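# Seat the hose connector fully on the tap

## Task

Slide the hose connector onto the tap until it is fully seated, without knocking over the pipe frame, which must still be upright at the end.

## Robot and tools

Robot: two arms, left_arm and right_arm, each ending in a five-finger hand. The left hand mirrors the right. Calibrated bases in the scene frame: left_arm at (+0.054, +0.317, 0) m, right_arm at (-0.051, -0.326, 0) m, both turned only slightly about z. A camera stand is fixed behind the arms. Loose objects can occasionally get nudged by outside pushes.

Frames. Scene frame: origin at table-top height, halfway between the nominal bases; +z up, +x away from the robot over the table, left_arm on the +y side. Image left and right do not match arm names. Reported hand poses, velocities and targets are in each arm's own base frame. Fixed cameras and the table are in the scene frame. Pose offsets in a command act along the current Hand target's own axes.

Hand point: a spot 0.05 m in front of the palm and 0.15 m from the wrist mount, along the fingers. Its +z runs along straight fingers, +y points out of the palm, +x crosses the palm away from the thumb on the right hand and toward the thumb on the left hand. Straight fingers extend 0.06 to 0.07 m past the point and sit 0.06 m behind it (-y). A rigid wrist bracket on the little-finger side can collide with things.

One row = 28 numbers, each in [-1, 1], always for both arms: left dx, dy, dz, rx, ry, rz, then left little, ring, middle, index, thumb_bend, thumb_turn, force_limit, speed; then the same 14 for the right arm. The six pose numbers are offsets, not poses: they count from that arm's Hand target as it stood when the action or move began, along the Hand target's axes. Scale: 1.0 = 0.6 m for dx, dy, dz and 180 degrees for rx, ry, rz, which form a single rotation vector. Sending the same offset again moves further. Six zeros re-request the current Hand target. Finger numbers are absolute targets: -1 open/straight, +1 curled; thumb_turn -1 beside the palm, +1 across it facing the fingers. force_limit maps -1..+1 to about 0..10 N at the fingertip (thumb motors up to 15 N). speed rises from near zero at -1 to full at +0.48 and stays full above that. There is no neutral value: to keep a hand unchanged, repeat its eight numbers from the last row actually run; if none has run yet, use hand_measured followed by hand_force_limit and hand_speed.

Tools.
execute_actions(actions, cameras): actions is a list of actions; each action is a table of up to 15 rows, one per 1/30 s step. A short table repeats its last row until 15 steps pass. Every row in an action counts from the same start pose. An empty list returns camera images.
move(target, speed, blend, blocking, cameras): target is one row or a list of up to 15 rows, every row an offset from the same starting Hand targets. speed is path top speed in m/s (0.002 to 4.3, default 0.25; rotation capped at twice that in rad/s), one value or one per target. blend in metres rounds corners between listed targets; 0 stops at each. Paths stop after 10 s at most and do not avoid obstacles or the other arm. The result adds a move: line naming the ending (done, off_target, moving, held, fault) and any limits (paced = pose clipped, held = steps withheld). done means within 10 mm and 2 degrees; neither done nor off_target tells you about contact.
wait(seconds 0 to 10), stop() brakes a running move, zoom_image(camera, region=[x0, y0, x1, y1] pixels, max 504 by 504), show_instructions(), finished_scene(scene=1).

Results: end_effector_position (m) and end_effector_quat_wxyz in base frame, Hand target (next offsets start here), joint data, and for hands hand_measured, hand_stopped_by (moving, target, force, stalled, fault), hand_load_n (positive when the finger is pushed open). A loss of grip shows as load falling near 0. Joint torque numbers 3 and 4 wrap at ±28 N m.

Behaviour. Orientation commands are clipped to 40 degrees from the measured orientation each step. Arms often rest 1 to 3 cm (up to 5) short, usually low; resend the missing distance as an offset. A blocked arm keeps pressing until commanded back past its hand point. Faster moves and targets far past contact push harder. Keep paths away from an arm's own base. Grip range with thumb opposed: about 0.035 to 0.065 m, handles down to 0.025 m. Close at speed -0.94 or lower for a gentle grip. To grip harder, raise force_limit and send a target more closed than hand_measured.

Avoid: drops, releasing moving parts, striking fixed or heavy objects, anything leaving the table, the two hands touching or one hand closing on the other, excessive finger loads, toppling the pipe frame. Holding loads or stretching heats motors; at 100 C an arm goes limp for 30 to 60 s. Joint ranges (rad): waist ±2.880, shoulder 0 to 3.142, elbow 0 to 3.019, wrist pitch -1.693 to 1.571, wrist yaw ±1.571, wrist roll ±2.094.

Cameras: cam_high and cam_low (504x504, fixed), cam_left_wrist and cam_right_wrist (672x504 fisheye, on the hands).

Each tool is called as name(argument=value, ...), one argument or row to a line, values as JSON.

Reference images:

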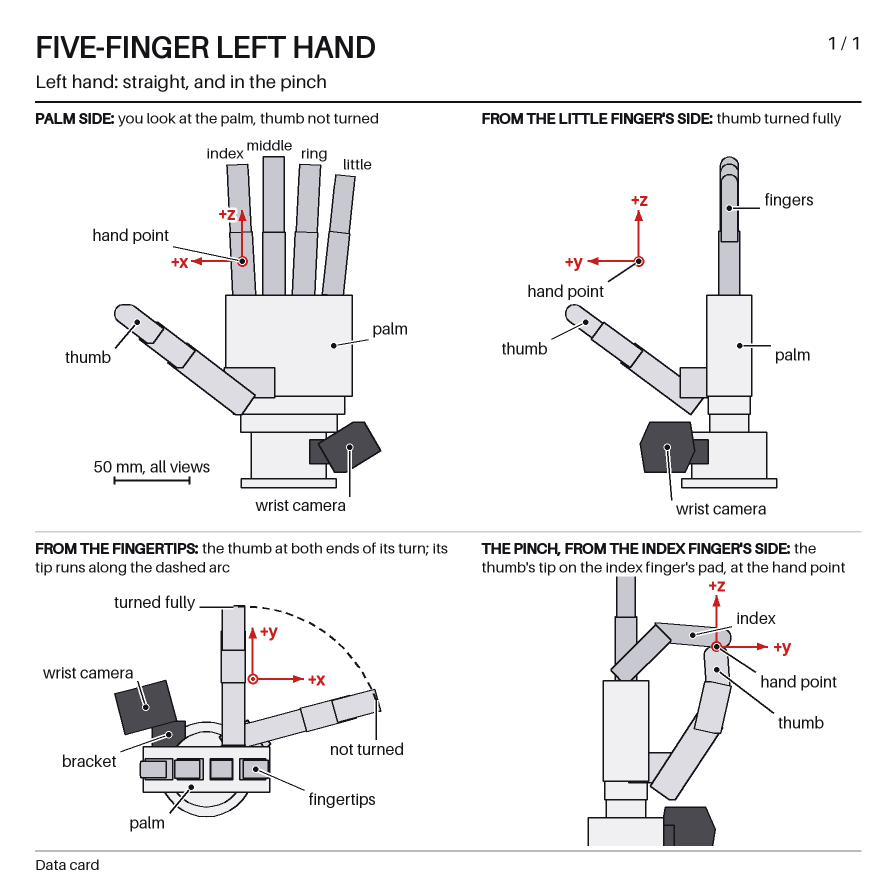

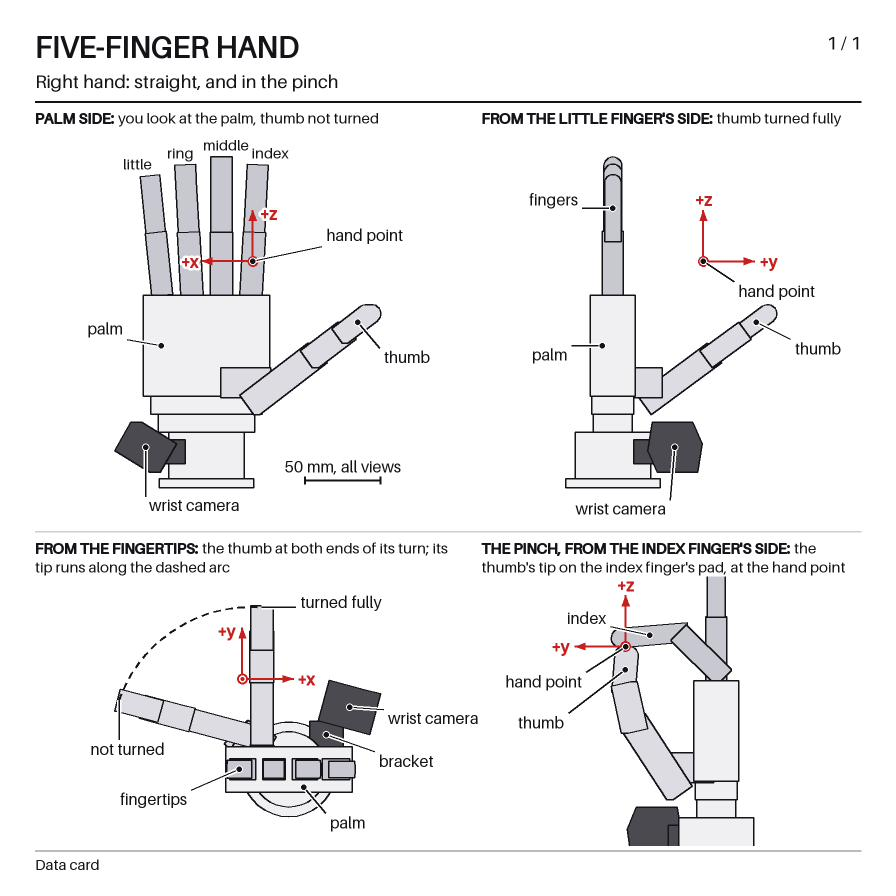

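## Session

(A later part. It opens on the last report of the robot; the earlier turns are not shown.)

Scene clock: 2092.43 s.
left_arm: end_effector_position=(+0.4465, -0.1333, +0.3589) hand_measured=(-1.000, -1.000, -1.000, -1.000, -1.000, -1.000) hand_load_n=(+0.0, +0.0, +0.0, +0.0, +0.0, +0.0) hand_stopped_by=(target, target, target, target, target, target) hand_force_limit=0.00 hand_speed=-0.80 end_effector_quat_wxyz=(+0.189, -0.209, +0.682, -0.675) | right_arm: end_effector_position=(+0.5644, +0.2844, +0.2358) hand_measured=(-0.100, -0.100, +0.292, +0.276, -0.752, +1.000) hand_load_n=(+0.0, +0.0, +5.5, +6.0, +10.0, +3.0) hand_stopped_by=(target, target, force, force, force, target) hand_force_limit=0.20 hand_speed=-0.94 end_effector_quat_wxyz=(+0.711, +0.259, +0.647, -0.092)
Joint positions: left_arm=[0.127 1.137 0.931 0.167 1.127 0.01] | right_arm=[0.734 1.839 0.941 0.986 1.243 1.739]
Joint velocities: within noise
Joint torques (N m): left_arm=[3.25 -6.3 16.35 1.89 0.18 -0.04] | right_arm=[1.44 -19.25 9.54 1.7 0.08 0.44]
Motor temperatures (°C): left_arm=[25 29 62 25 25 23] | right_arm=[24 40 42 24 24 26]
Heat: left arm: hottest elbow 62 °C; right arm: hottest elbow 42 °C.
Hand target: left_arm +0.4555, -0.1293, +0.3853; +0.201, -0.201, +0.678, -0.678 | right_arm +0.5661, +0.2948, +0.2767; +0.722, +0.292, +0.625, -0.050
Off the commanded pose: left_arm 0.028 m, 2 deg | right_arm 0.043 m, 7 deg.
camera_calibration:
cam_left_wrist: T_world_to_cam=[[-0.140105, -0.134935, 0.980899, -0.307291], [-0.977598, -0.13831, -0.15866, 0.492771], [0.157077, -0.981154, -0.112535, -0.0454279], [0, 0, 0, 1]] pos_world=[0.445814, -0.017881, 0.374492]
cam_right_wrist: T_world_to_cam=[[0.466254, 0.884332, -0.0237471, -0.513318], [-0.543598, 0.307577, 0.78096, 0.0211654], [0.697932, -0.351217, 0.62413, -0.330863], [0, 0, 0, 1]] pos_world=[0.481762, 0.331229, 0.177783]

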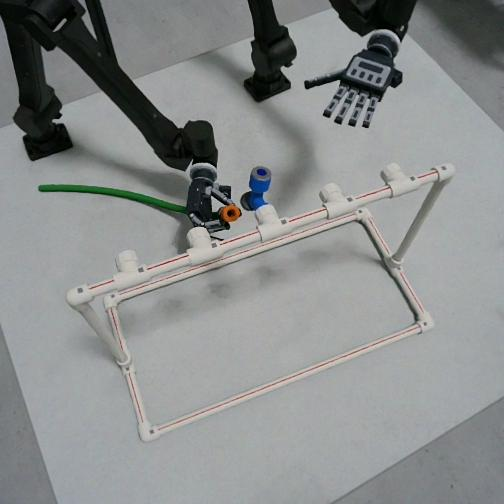

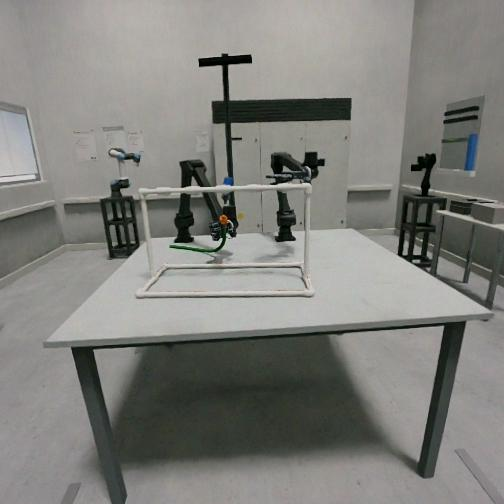

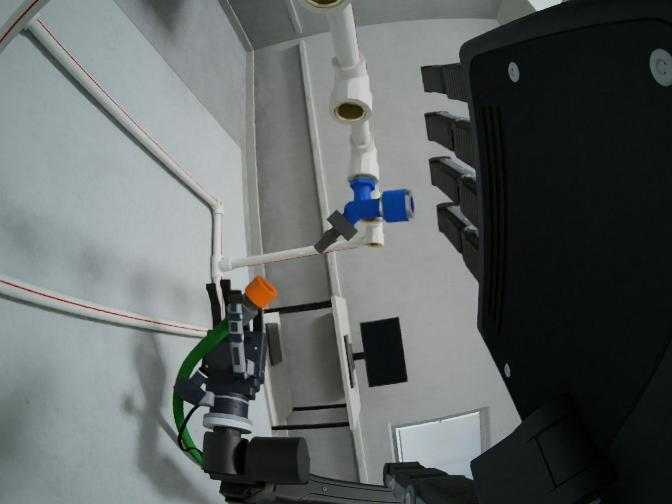

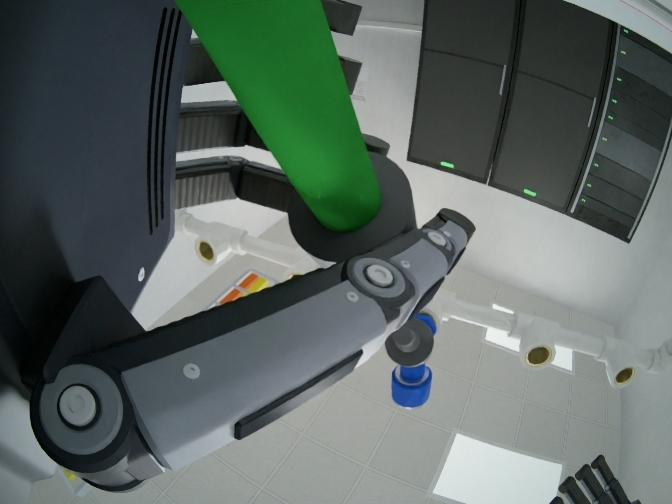

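zoom_image(
  camera="cam_left_wrist",
  region=[220, 250, 300, 310],
)

zoom_image(
  camera="cam_left_wrist",
  region=[300, 190, 380, 260],
)

zoom_image(
  camera="cam_high",
  region=[190, 150, 290, 250],
)

zoom_image(
  camera="cam_low",
  region=[190, 170, 260, 250],
)

Scaled by 6.300 from the camera's 672x504 image, which has a finer 960x720 frame.

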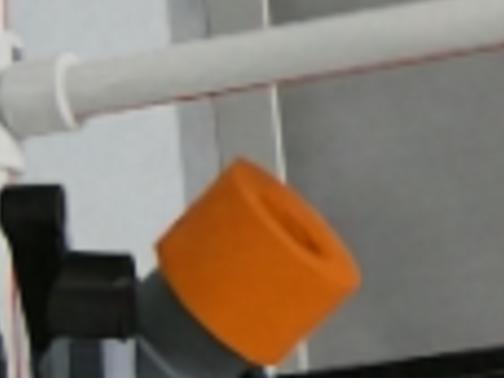

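Scaled by 6.300 from the camera's 672x504 image, which has a finer 960x720 frame.

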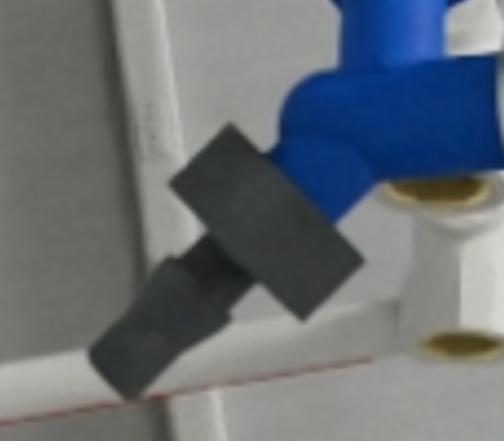

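Scaled by 5.040.

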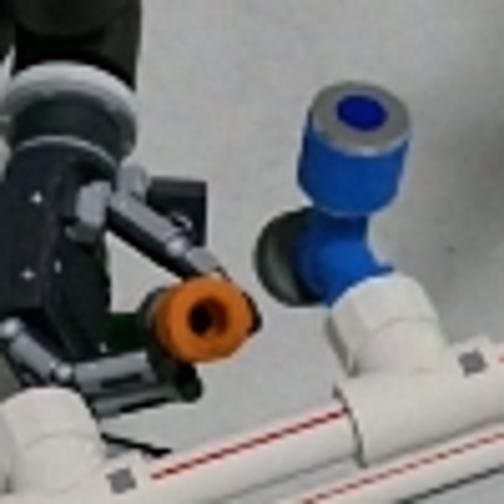

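Scaled by 6.300.

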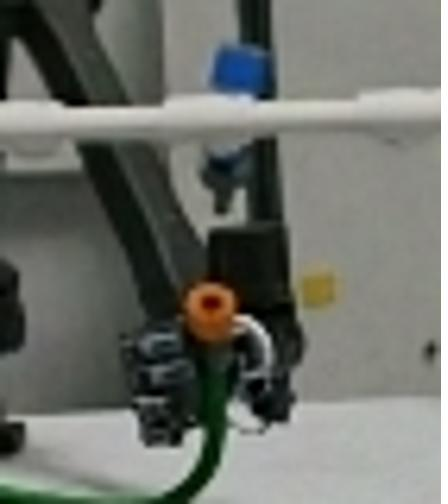

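zoom_image(
  camera="cam_right_wrist",
  region=[370, 300, 450, 380],
)

zoom_image(
  camera="cam_right_wrist",
  region=[270, 140, 430, 260],
)

Scaled by 6.300 from the camera's 672x504 image, which has a finer 960x720 frame.

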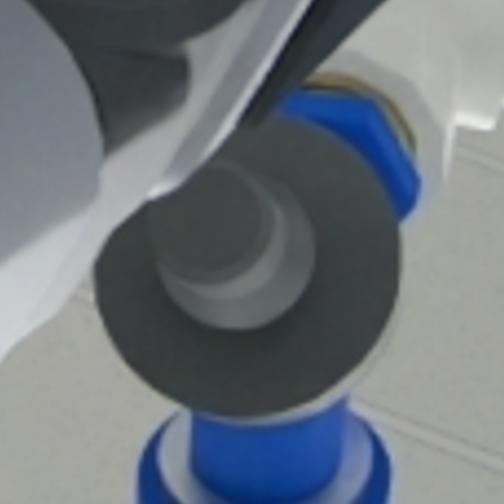

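Scaled by 3.150 from the camera's 672x504 image, which has a finer 960x720 frame.

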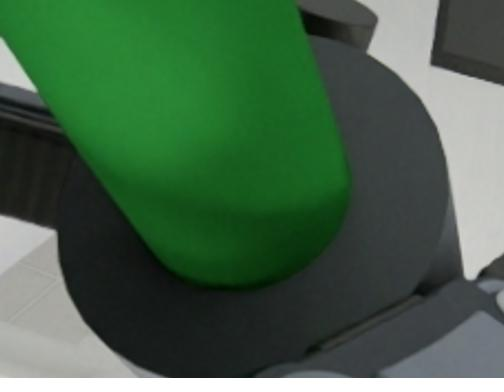

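move(
  target=[0,0,0,0,0,0,-1,-1,-1,-1,-1,-1,0,-0.8,-0.0445,0.032,0.0053,0,0,0,-0.1,-0.1,0.75,0.75,0.35,1,0.2,-0.94],
  speed=0.08,
  cameras=["cam_high","cam_low","cam_left_wrist","cam_right_wrist"],
)

zoom_image(
  camera="cam_left_wrist",
  region=[240, 190, 380, 310],
)

zoom_image(
  camera="cam_low",
  region=[200, 170, 250, 230],
)

zoom_image(
  camera="cam_right_wrist",
  region=[240, 130, 540, 430],
)

Scene clock: 2266.57 s.
left_arm: end_effector_position=(+0.4465, -0.1333, +0.3589) hand_measured=(-1.000, -1.000, -1.000, -1.000, -1.000, -1.000) hand_load_n=(+0.0, +0.0, +0.0, +0.0, +0.0, -0.5) hand_stopped_by=(target, target, target, target, target, target) hand_force_limit=0.00 hand_speed=-0.80 end_effector_quat_wxyz=(+0.189, -0.209, +0.682, -0.675) | right_arm: end_effector_position=(+0.5700, +0.2910, +0.2693) hand_measured=(-0.100, -0.100, +0.292, +0.276, -0.752, +1.000) hand_load_n=(+0.0, +0.0, +5.5, +6.0, +9.5, +2.5) hand_stopped_by=(target, target, force, force, force, target) hand_force_limit=0.20 hand_speed=-0.94 end_effector_quat_wxyz=(+0.711, +0.262, +0.646, -0.089)
Joint positions: left_arm=[0.127 1.137 0.931 0.167 1.127 0.01] | right_arm=[0.737 1.784 0.985 0.886 1.246 1.75]
Joint torques (N m): left_arm=[3.31 -6.36 16.36 1.85 0.18 -0.04] | right_arm=[1.38 -18.55 10.37 1.59 0.06 0.38]
Motor temperatures (°C): left_arm=[25 29 63 25 25 23] | right_arm=[24 41 43 24 24 26]
Heat: left arm: hottest elbow 63 °C; right arm: hottest elbow 43 °C.
Hand target: left_arm +0.4555, -0.1293, +0.3853; +0.201, -0.201, +0.678, -0.678 | right_arm +0.5717, +0.3013, +0.3088; +0.722, +0.292, +0.625, -0.050
Off the commanded pose: left_arm 0.028 m, 2 deg | right_arm 0.041 m, 6 deg.
move: off_target (left_arm, right_arm)
camera_calibration:
cam_left_wrist: T_world_to_cam=[[-0.140105, -0.134935, 0.980899, -0.307291], [-0.977598, -0.13831, -0.15866, 0.492771], [0.157077, -0.981154, -0.112535, -0.0454279], [0, 0, 0, 1]] pos_world=[0.445814, -0.017881, 0.374492]
cam_right_wrist: T_world_to_cam=[[0.466352, 0.884469, -0.0151694, -0.523403], [-0.546301, 0.30145, 0.781462, -0.000820166], [0.695752, -0.35615, 0.623768, -0.35058], [0, 0, 0, 1]] pos_world=[0.487559, 0.338322, 0.211382]

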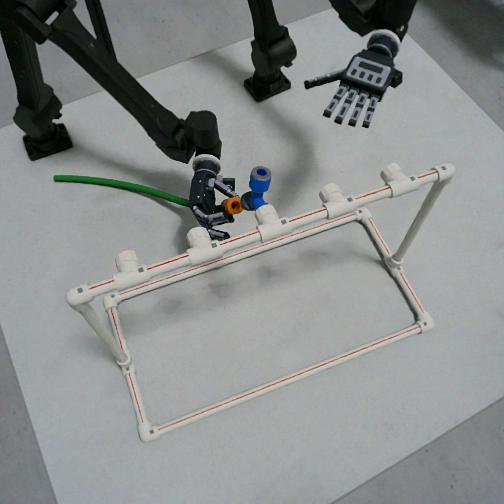

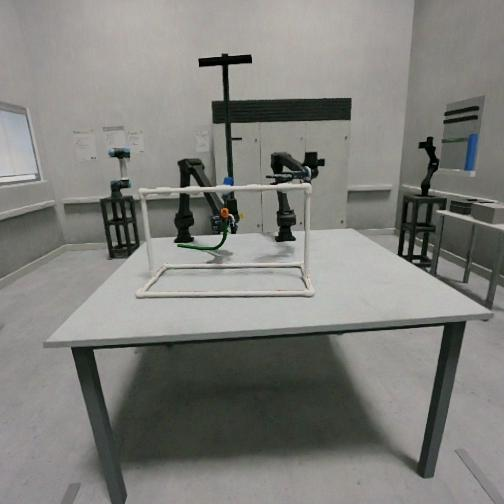

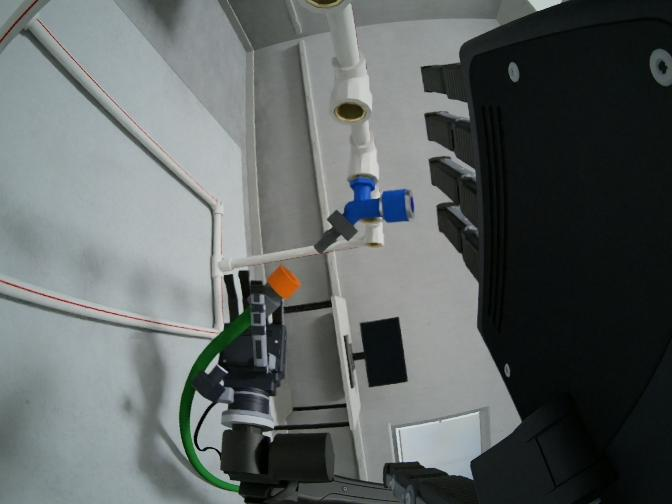

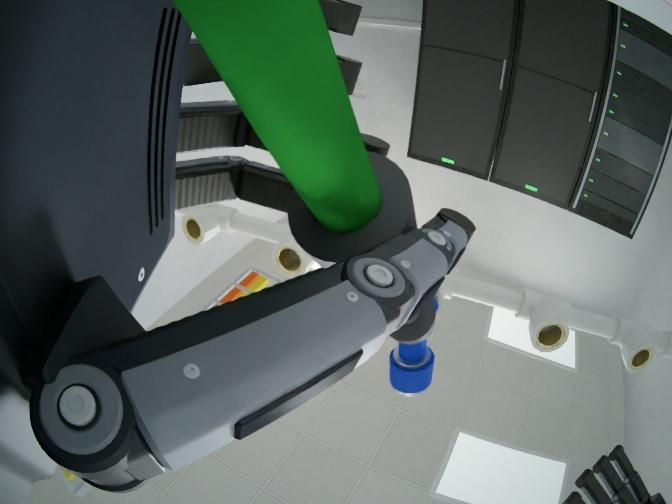

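Scaled by 3.600 from the camera's 672x504 image, which has a finer 960x720 frame.

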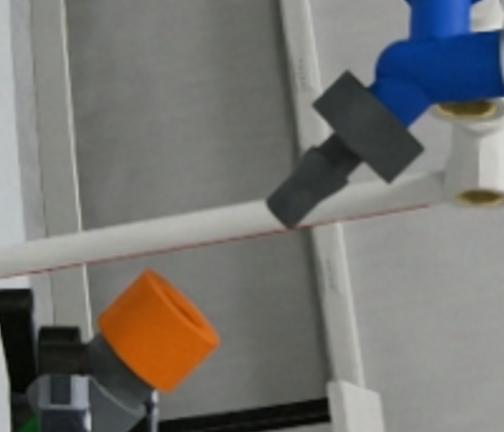

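Scaled by 8.400.

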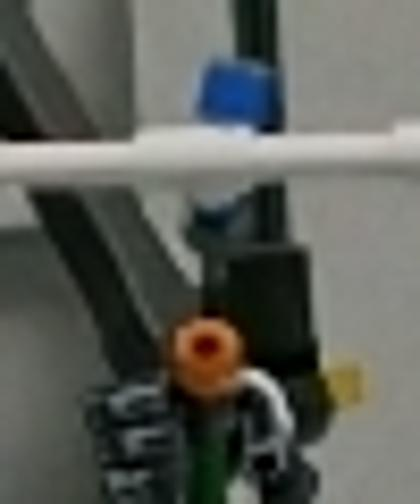

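Scaled by 1.680 from the camera's 672x504 image, which has a finer 960x720 frame.

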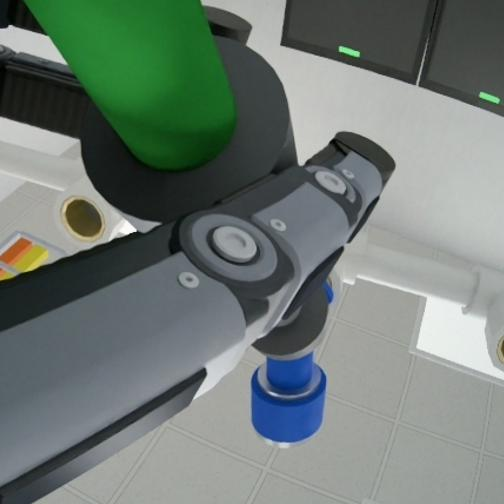

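move(
  target=[0,0,0,0,0,0,-1,-1,-1,-1,-1,-1,0,-0.8,-0.0315,0.0303,0.0238,0,0,0,-0.1,-0.1,0.75,0.75,0.35,1,0.2,-0.94],
  speed=0.08,
  cameras=["cam_high","cam_low","cam_left_wrist","cam_right_wrist"],
)

zoom_image(
  camera="cam_left_wrist",
  region=[260, 190, 380, 310],
)

zoom_image(
  camera="cam_high",
  region=[200, 150, 290, 240],
)

zoom_image(
  camera="cam_low",
  region=[200, 170, 250, 230],
)

Scene clock: 2291.77 s.
left_arm: end_effector_position=(+0.4465, -0.1333, +0.3589) hand_measured=(-1.000, -1.000, -1.000, -1.000, -1.000, -1.000) hand_load_n=(+0.0, +0.0, +0.0, +0.0, +0.0, +0.0) hand_stopped_by=(target, target, target, target, target, target) hand_force_limit=0.00 hand_speed=-0.80 end_effector_quat_wxyz=(+0.189, -0.209, +0.682, -0.675) | right_arm: end_effector_position=(+0.5813, +0.3029, +0.2891) hand_measured=(-0.100, -0.100, +0.292, +0.276, -0.752, +1.000) hand_load_n=(+0.0, +0.0, +6.0, +6.0, +9.5, +1.0) hand_stopped_by=(target, target, force, force, force, target) hand_force_limit=0.20 hand_speed=-0.94 end_effector_quat_wxyz=(+0.710, +0.257, +0.649, -0.086)
Joint positions: left_arm=[0.127 1.137 0.931 0.167 1.127 0.01] | right_arm=[0.737 1.771 1.043 0.802 1.234 1.758]
Joint torques (N m): left_arm=[3.31 -6.36 16.36 1.85 0.18 -0.04] | right_arm=[0.09 -19.14 11.14 1.72 -0.12 0.38]
Motor temperatures (°C): left_arm=[25 29 63 25 25 23] | right_arm=[24 41 42 24 24 26]
Heat: left arm: hottest elbow 63 °C; right arm: hottest elbow 42 °C.
Hand target: left_arm +0.4555, -0.1293, +0.3853; +0.201, -0.201, +0.678, -0.678 | right_arm +0.5880, +0.3038, +0.3336; +0.722, +0.292, +0.625, -0.050
Off the commanded pose: left_arm 0.028 m, 2 deg | right_arm 0.045 m, 7 deg.
move: off_target (left_arm, right_arm)
camera_calibration:
cam_left_wrist: T_world_to_cam=[[-0.140105, -0.134935, 0.980899, -0.307291], [-0.977598, -0.13831, -0.15866, 0.492771], [0.157077, -0.981154, -0.112535, -0.0454279], [0, 0, 0, 1]] pos_world=[0.445814, -0.017881, 0.374492]
cam_right_wrist: T_world_to_cam=[[0.456015, 0.889763, -0.01928, -0.533337], [-0.545932, 0.296775, 0.783507, -0.0131404], [0.702857, -0.346765, 0.621084, -0.372827], [0, 0, 0, 1]] pos_world=[0.49808, 0.34916, 0.23157]

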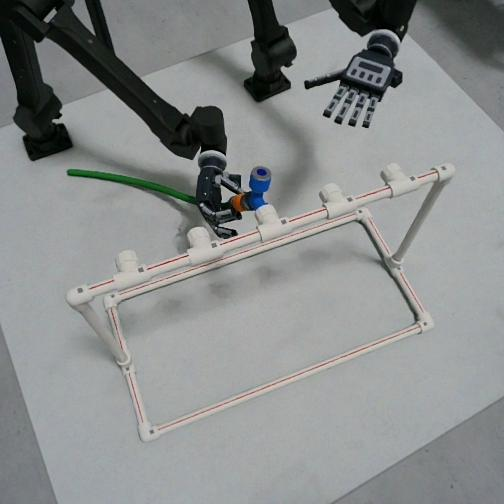

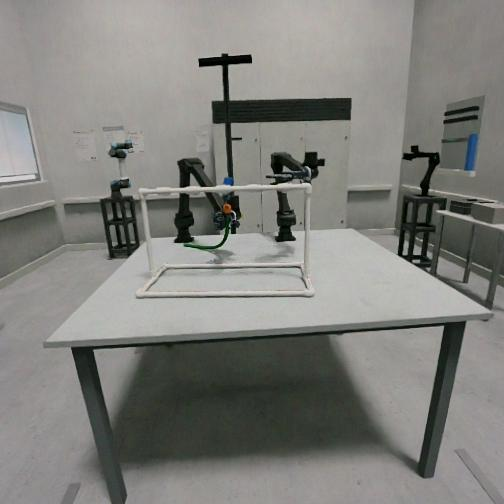

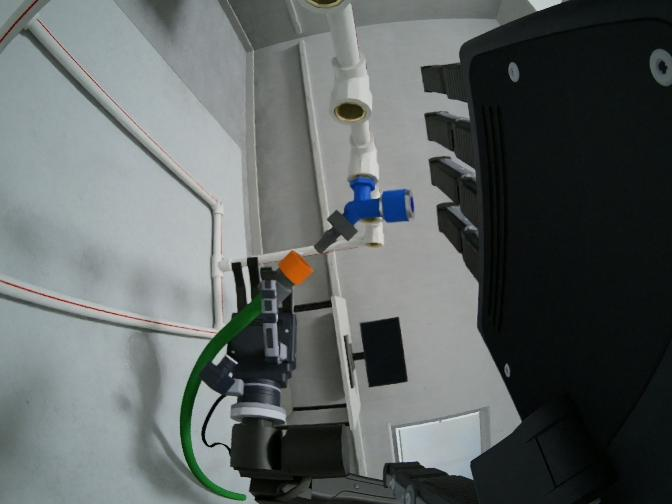

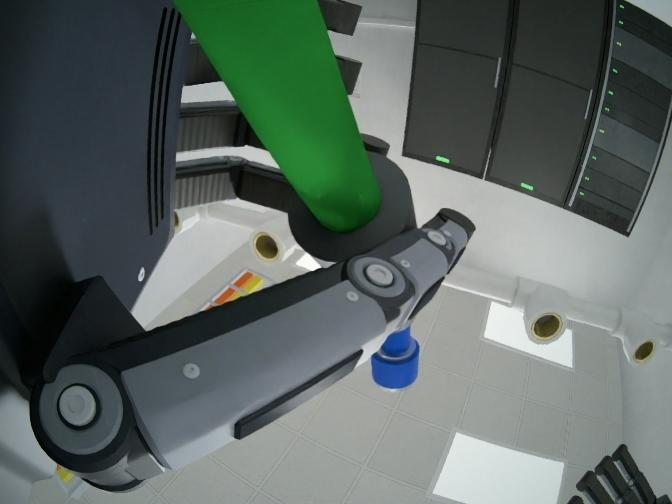

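Scaled by 4.200 from the camera's 672x504 image, which has a finer 960x720 frame.

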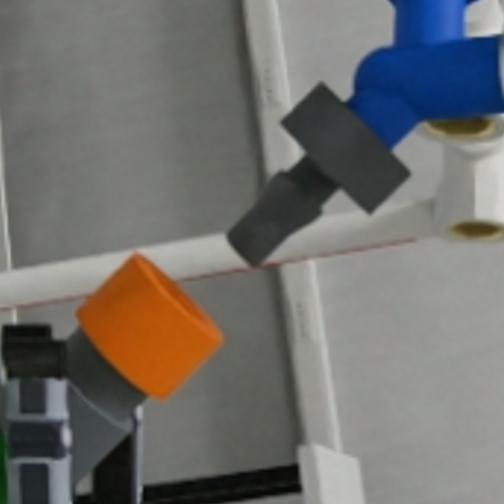

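Scaled by 5.600.

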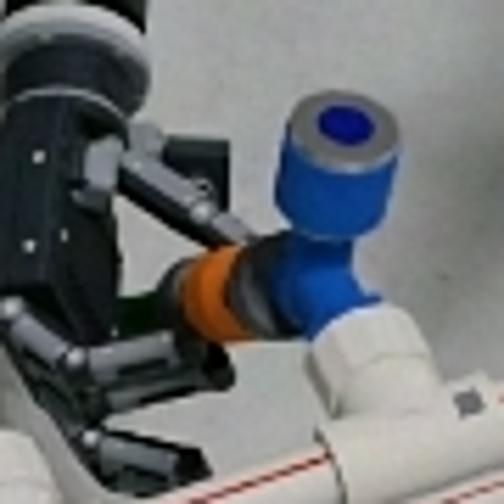

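Scaled by 8.400.

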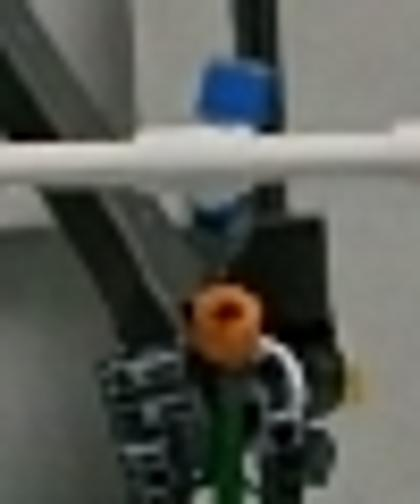

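move(
  target=[0,0,0,0,0,0,-1,-1,-1,-1,-1,-1,0,-0.8,-0.0063,-0.0102,0.0238,0,0,0,-0.1,-0.1,0.75,0.75,0.35,1,0.2,-0.94],
  speed=0.08,
  cameras=["cam_low","cam_left_wrist"],
)

zoom_image(
  camera="cam_left_wrist",
  region=[260, 190, 380, 310],
)

zoom_image(
  camera="cam_low",
  region=[200, 170, 250, 230],
)

Scene clock: 2324.20 s.
left_arm: end_effector_position=(+0.4465, -0.1333, +0.3589) hand_measured=(-1.000, -1.000, -1.000, -1.000, -1.000, -1.000) hand_load_n=(+0.0, +0.0, +0.0, +0.0, +0.0, +0.0) hand_stopped_by=(target, target, target, target, target, target) hand_force_limit=0.00 hand_speed=-0.80 end_effector_quat_wxyz=(+0.189, -0.209, +0.682, -0.675) | right_arm: end_effector_position=(+0.5905, +0.2933, +0.2883) hand_measured=(-0.100, -0.100, +0.292, +0.276, -0.752, +1.000) hand_load_n=(+0.0, +0.0, +5.5, +6.0, +9.5, +1.0) hand_stopped_by=(target, target, force, force, force, target) hand_force_limit=0.20 hand_speed=-0.94 end_effector_quat_wxyz=(+0.709, +0.256, +0.651, -0.085)
Joint positions: left_arm=[0.127 1.137 0.931 0.167 1.127 0.01] | right_arm=[0.711 1.769 1.043 0.785 1.205 1.771]
Joint torques (N m): left_arm=[3.25 -6.36 16.38 1.85 0.18 -0.04] | right_arm=[-0.09 -19.78 10.88 1.61 -0.11 0.35]
Motor temperatures (°C): left_arm=[25 29 63 25 25 23] | right_arm=[24 41 45 23 24 26]
Heat: left arm: hottest elbow 63 °C; right arm: hottest elbow 45 °C.
Hand target: left_arm +0.4555, -0.1293, +0.3853; +0.201, -0.201, +0.678, -0.678 | right_arm +0.5969, +0.2910, +0.3357; +0.722, +0.292, +0.625, -0.050
Off the commanded pose: left_arm 0.028 m, 2 deg | right_arm 0.048 m, 7 deg.
move: off_target (left_arm, right_arm)
camera_calibration:
cam_left_wrist: T_world_to_cam=[[-0.140105, -0.134935, 0.980899, -0.307291], [-0.977598, -0.13831, -0.15866, 0.492771], [0.157077, -0.981154, -0.112535, -0.0454279], [0, 0, 0, 1]] pos_world=[0.445814, -0.017881, 0.374492]
Images, in order (width x height): cam_low 504x504, cam_left_wrist 672x504.

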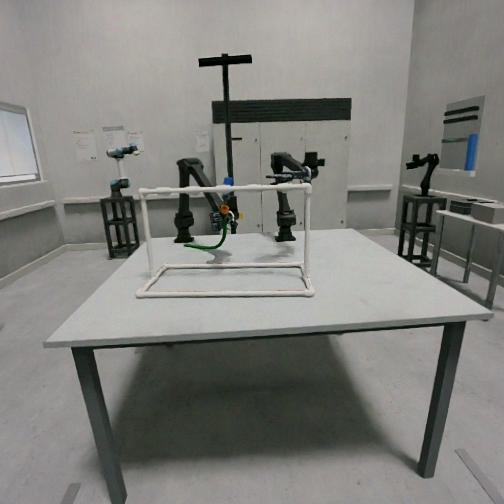

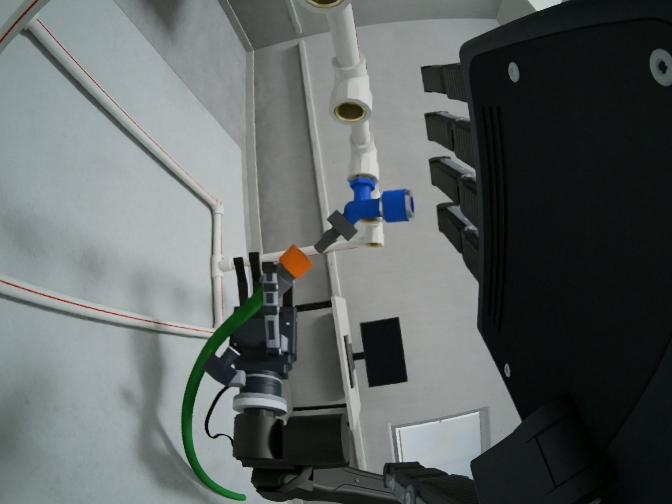

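Scaled by 4.200 from the camera's 672x504 image, which has a finer 960x720 frame.

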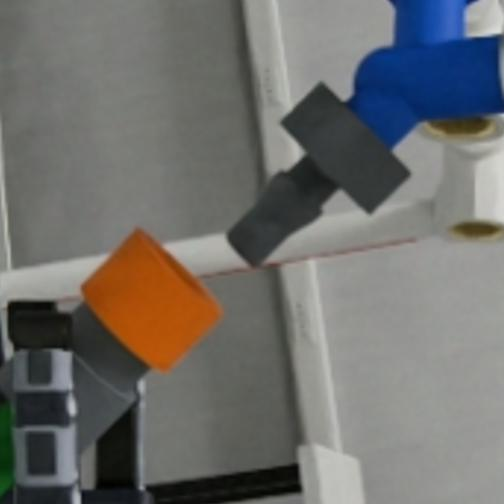

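Scaled by 8.400.

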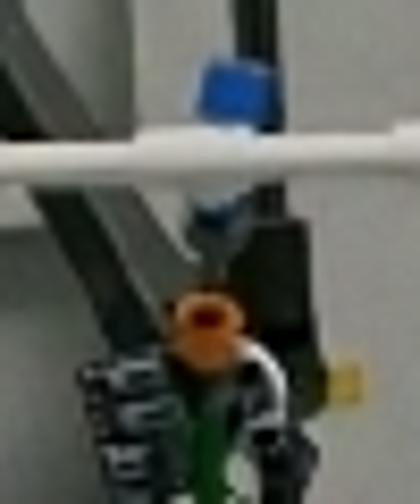

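move(
  target=[0,0,0,0,0,0,-1,-1,-1,-1,-1,-1,0,-0.8,-0.016,0.0052,-0.0043,0,0,0,-0.1,-0.1,0.75,0.75,0.35,1,0.2,-0.94],
  speed=0.08,
  cameras=["cam_low","cam_left_wrist"],
)

zoom_image(
  camera="cam_left_wrist",
  region=[260, 190, 380, 310],
)

zoom_image(
  camera="cam_low",
  region=[200, 170, 250, 230],
)

Scene clock: 2349.57 s.
left_arm: end_effector_position=(+0.4465, -0.1333, +0.3589) hand_measured=(-1.000, -1.000, -1.000, -1.000, -1.000, -1.000) hand_load_n=(+0.0, +0.0, +0.0, -0.5, +0.0, -0.5) hand_stopped_by=(target, target, target, target, target, target) hand_force_limit=0.00 hand_speed=-0.80 end_effector_quat_wxyz=(+0.189, -0.209, +0.682, -0.675) | right_arm: end_effector_position=(+0.5888, +0.2918, +0.2970) hand_measured=(-0.100, -0.100, +0.292, +0.276, -0.752, +1.000) hand_load_n=(+0.0, +0.5, +6.0, +6.0, +9.0, +1.0) hand_stopped_by=(target, target, force, force, force, target) hand_force_limit=0.20 hand_speed=-0.94 end_effector_quat_wxyz=(+0.709, +0.256, +0.651, -0.086)
Joint positions: left_arm=[0.127 1.137 0.931 0.167 1.127 0.01] | right_arm=[0.711 1.747 1.043 0.761 1.205 1.772]
Joint torques (N m): left_arm=[3.37 -6.36 16.36 1.87 0.17 -0.04] | right_arm=[0.26 -19.49 11.36 1.77 0.06 0.36]
Motor temperatures (°C): left_arm=[25 29 63 25 25 23] | right_arm=[24 41 46 23 24 26]
Heat: left arm: hottest elbow 63 °C; right arm: hottest elbow 46 °C.
Hand target: left_arm +0.4555, -0.1293, +0.3853; +0.201, -0.201, +0.678, -0.678 | right_arm +0.5940, +0.2919, +0.3456; +0.722, +0.292, +0.625, -0.050
Off the commanded pose: left_arm 0.028 m, 2 deg | right_arm 0.049 m, 7 deg.
move: off_target (left_arm, right_arm)
camera_calibration:
cam_left_wrist: T_world_to_cam=[[-0.140105, -0.134935, 0.980899, -0.307291], [-0.977598, -0.13831, -0.15866, 0.492771], [0.157077, -0.981154, -0.112535, -0.0454279], [0, 0, 0, 1]] pos_world=[0.445814, -0.017881, 0.374492]
Images, in order (width x height): cam_low 504x504, cam_left_wrist 672x504.

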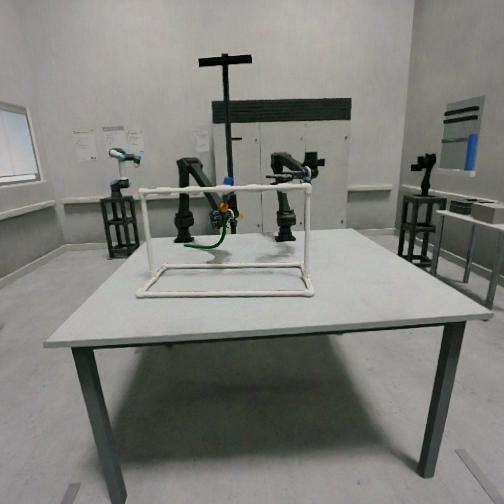

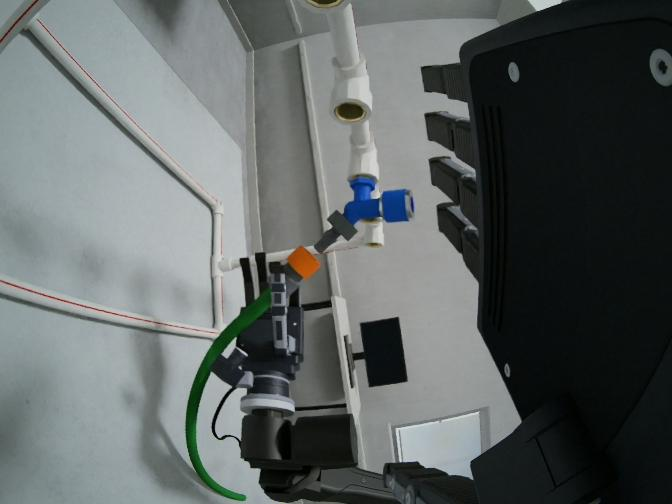

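Scaled by 4.200 from the camera's 672x504 image, which has a finer 960x720 frame.

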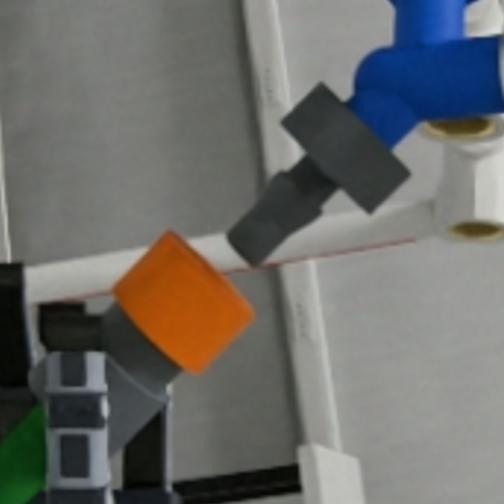

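Scaled by 8.400.

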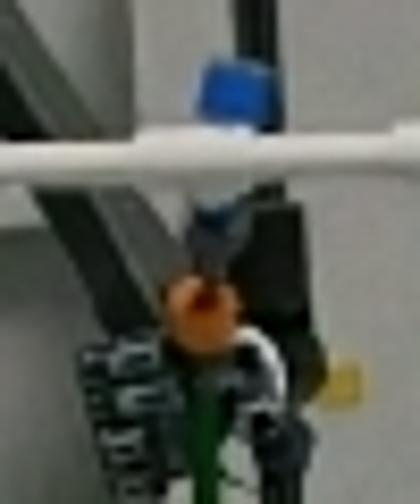

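move(
  target=[0,0,0,0,0,0,-1,-1,-1,-1,-1,-1,0,-0.8,-0.0052,0.012,0.002,0,0,0,-0.1,-0.1,0.75,0.75,0.35,1,0.2,-0.94],
  speed=0.08,
  cameras=["cam_low","cam_left_wrist"],
)

zoom_image(
  camera="cam_left_wrist",
  region=[260, 190, 380, 310],
)

zoom_image(
  camera="cam_low",
  region=[200, 170, 250, 230],
)

Scene clock: 2392.10 s.
left_arm: end_effector_position=(+0.4465, -0.1333, +0.3589) hand_measured=(-1.000, -1.000, -1.000, -1.000, -1.000, -1.000) hand_load_n=(+0.0, +0.0, +0.0, +0.0, +0.0, -0.5) hand_stopped_by=(target, target, target, target, target, target) hand_force_limit=0.00 hand_speed=-0.80 end_effector_quat_wxyz=(+0.189, -0.209, +0.682, -0.675) | right_arm: end_effector_position=(+0.5925, +0.2946, +0.3041) hand_measured=(-0.100, -0.100, +0.292, +0.276, -0.752, +1.000) hand_load_n=(+0.0, +0.0, +5.5, +6.0, +9.5, +1.5) hand_stopped_by=(target, target, force, force, force, target) hand_force_limit=0.20 hand_speed=-0.94 end_effector_quat_wxyz=(+0.709, +0.258, +0.650, -0.086)
Joint positions: left_arm=[0.127 1.137 0.931 0.167 1.127 0.01] | right_arm=[0.711 1.747 1.065 0.742 1.208 1.772]
Joint torques (N m): left_arm=[3.31 -6.36 16.36 1.87 0.17 -0.03] | right_arm=[0.44 -19.14 11.59 1.62 0.06 0.36]
Motor temperatures (°C): left_arm=[25 29 64 25 25 23] | right_arm=[24 41 47 23 24 26]
Heat: left arm: hottest elbow 64 °C; right arm: hottest elbow 47 °C.
Hand target: left_arm +0.4555, -0.1293, +0.3853; +0.201, -0.201, +0.678, -0.678 | right_arm +0.5975, +0.2963, +0.3513; +0.722, +0.292, +0.625, -0.050
Off the commanded pose: left_arm 0.028 m, 2 deg | right_arm 0.047 m, 7 deg.
move: off_target (left_arm, right_arm)
camera_calibration:
cam_left_wrist: T_world_to_cam=[[-0.140105, -0.134935, 0.980899, -0.307291], [-0.977598, -0.13831, -0.15866, 0.492771], [0.157077, -0.981154, -0.112535, -0.0454279], [0, 0, 0, 1]] pos_world=[0.445814, -0.017881, 0.374492]
Images, in order (width x height): cam_low 504x504, cam_left_wrist 672x504.

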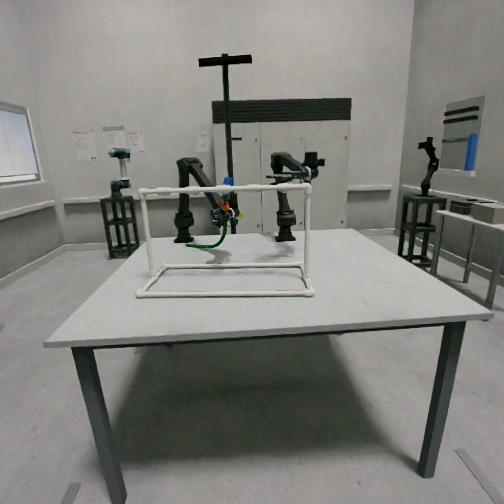

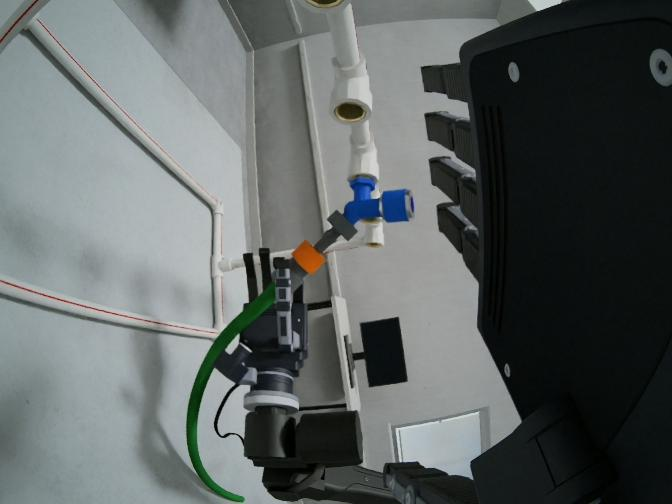

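Scaled by 4.200 from the camera's 672x504 image, which has a finer 960x720 frame.

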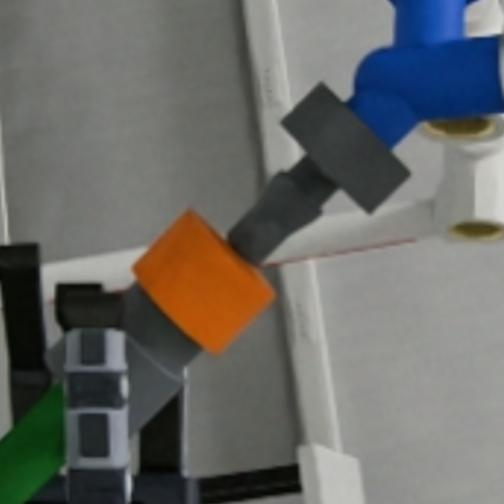

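Scaled by 8.400.

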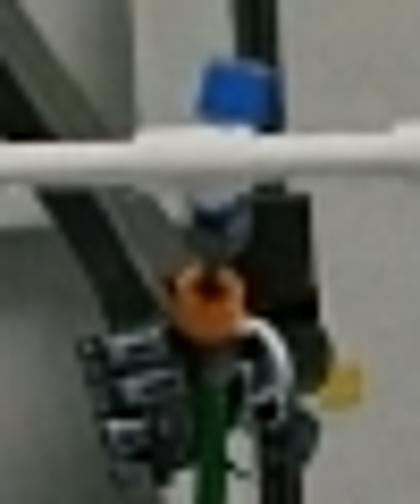

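move(
  target=[0,0,0,0,0,0,-1,-1,-1,-1,-1,-1,0,-0.8,-0.0102,0.008,0.0042,0,0,0,-0.1,-0.1,0.75,0.75,0.35,1,0.2,-0.94],
  speed=0.05,
  cameras=["cam_low","cam_left_wrist","cam_high"],
)

zoom_image(
  camera="cam_left_wrist",
  region=[260, 190, 380, 310],
)

zoom_image(
  camera="cam_low",
  region=[200, 170, 250, 230],
)

zoom_image(
  camera="cam_high",
  region=[200, 150, 290, 240],
)

Scene clock: 2409.30 s.
left_arm: end_effector_position=(+0.4465, -0.1333, +0.3589) hand_measured=(-1.000, -1.000, -1.000, -1.000, -1.000, -1.000) hand_load_n=(+0.0, +0.0, +0.0, +0.0, +0.0, +0.0) hand_stopped_by=(target, target, target, target, target, target) hand_force_limit=0.00 hand_speed=-0.80 end_effector_quat_wxyz=(+0.189, -0.209, +0.682, -0.675) | right_arm: end_effector_position=(+0.5948, +0.2966, +0.3064) hand_measured=(-0.100, -0.100, +0.292, +0.276, -0.752, +1.000) hand_load_n=(+0.0, +0.0, +6.0, +6.0, +9.0, +0.5) hand_stopped_by=(target, target, force, force, force, target) hand_force_limit=0.20 hand_speed=-0.94 end_effector_quat_wxyz=(+0.708, +0.256, +0.652, -0.088)
Joint positions: left_arm=[0.127 1.137 0.931 0.167 1.127 0.01] | right_arm=[0.711 1.746 1.076 0.721 1.208 1.774]
Joint torques (N m): left_arm=[3.25 -6.3 16.35 1.85 0.17 -0.04] | right_arm=[0.21 -19.55 11.96 1.72 -0.03 0.35]
Motor temperatures (°C): left_arm=[25 29 64 25 25 23] | right_arm=[24 41 46 23 24 26]
Heat: left arm: hottest elbow 64 °C; right arm: hottest elbow 46 °C.
Hand target: left_arm +0.4555, -0.1293, +0.3853; +0.201, -0.201, +0.678, -0.678 | right_arm +0.6005, +0.2973, +0.3586; +0.722, +0.292, +0.625, -0.050
Off the commanded pose: left_arm 0.028 m, 2 deg | right_arm 0.053 m, 7 deg.
move: off_target (left_arm, right_arm)
camera_calibration:
cam_left_wrist: T_world_to_cam=[[-0.140105, -0.134935, 0.980899, -0.307291], [-0.977598, -0.13831, -0.15866, 0.492771], [0.157077, -0.981154, -0.112535, -0.0454279], [0, 0, 0, 1]] pos_world=[0.445814, -0.017881, 0.374492]
Images, in order (width x height): cam_high 504x504, cam_low 504x504, cam_left_wrist 672x504.

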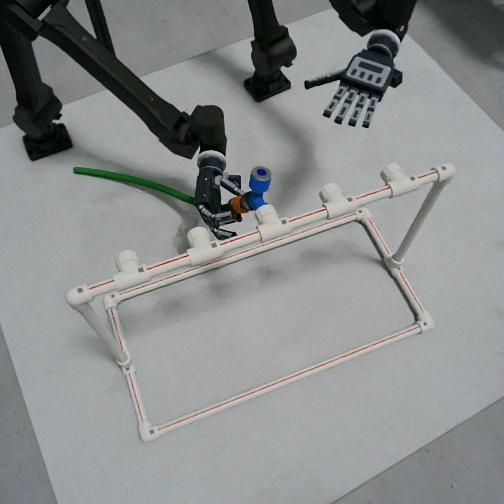

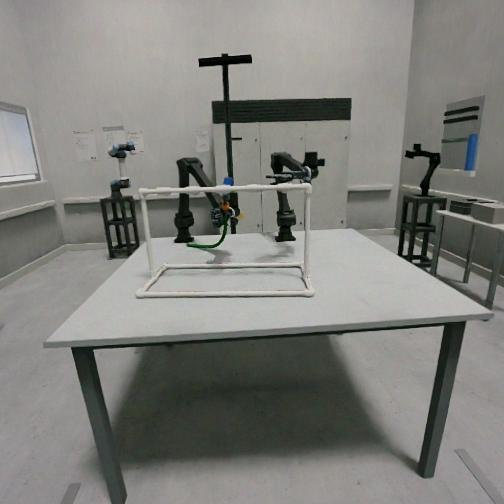

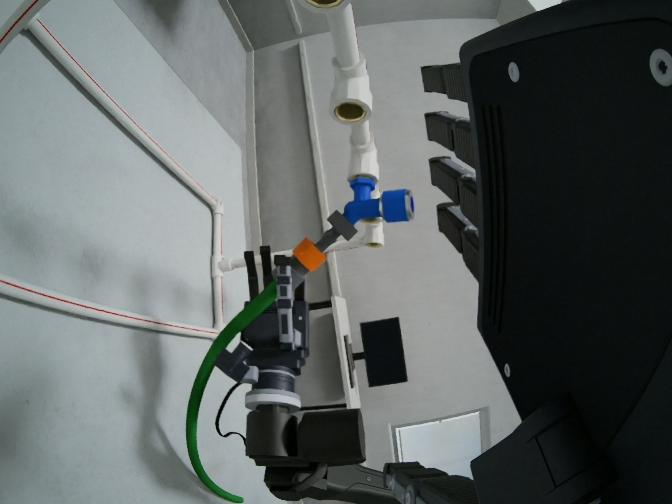

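Scaled by 4.200 from the camera's 672x504 image, which has a finer 960x720 frame.

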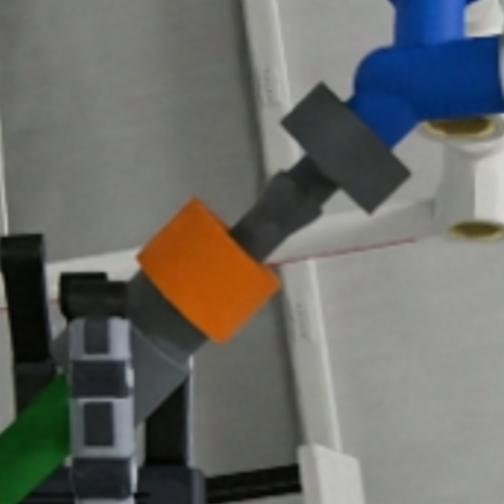

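Scaled by 8.400.

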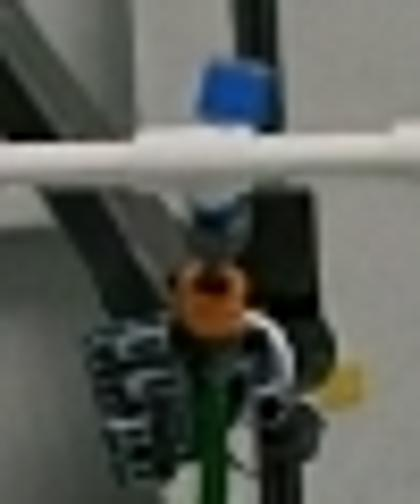

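Scaled by 5.600.

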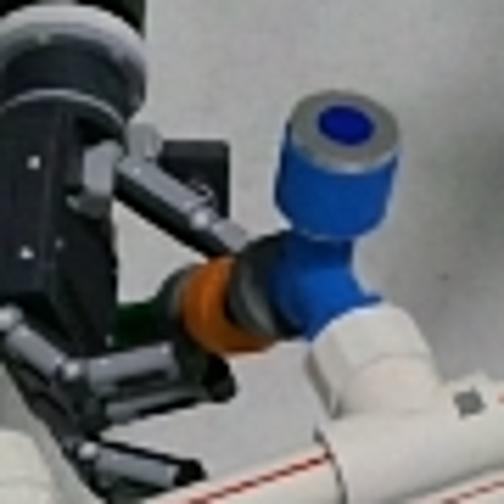

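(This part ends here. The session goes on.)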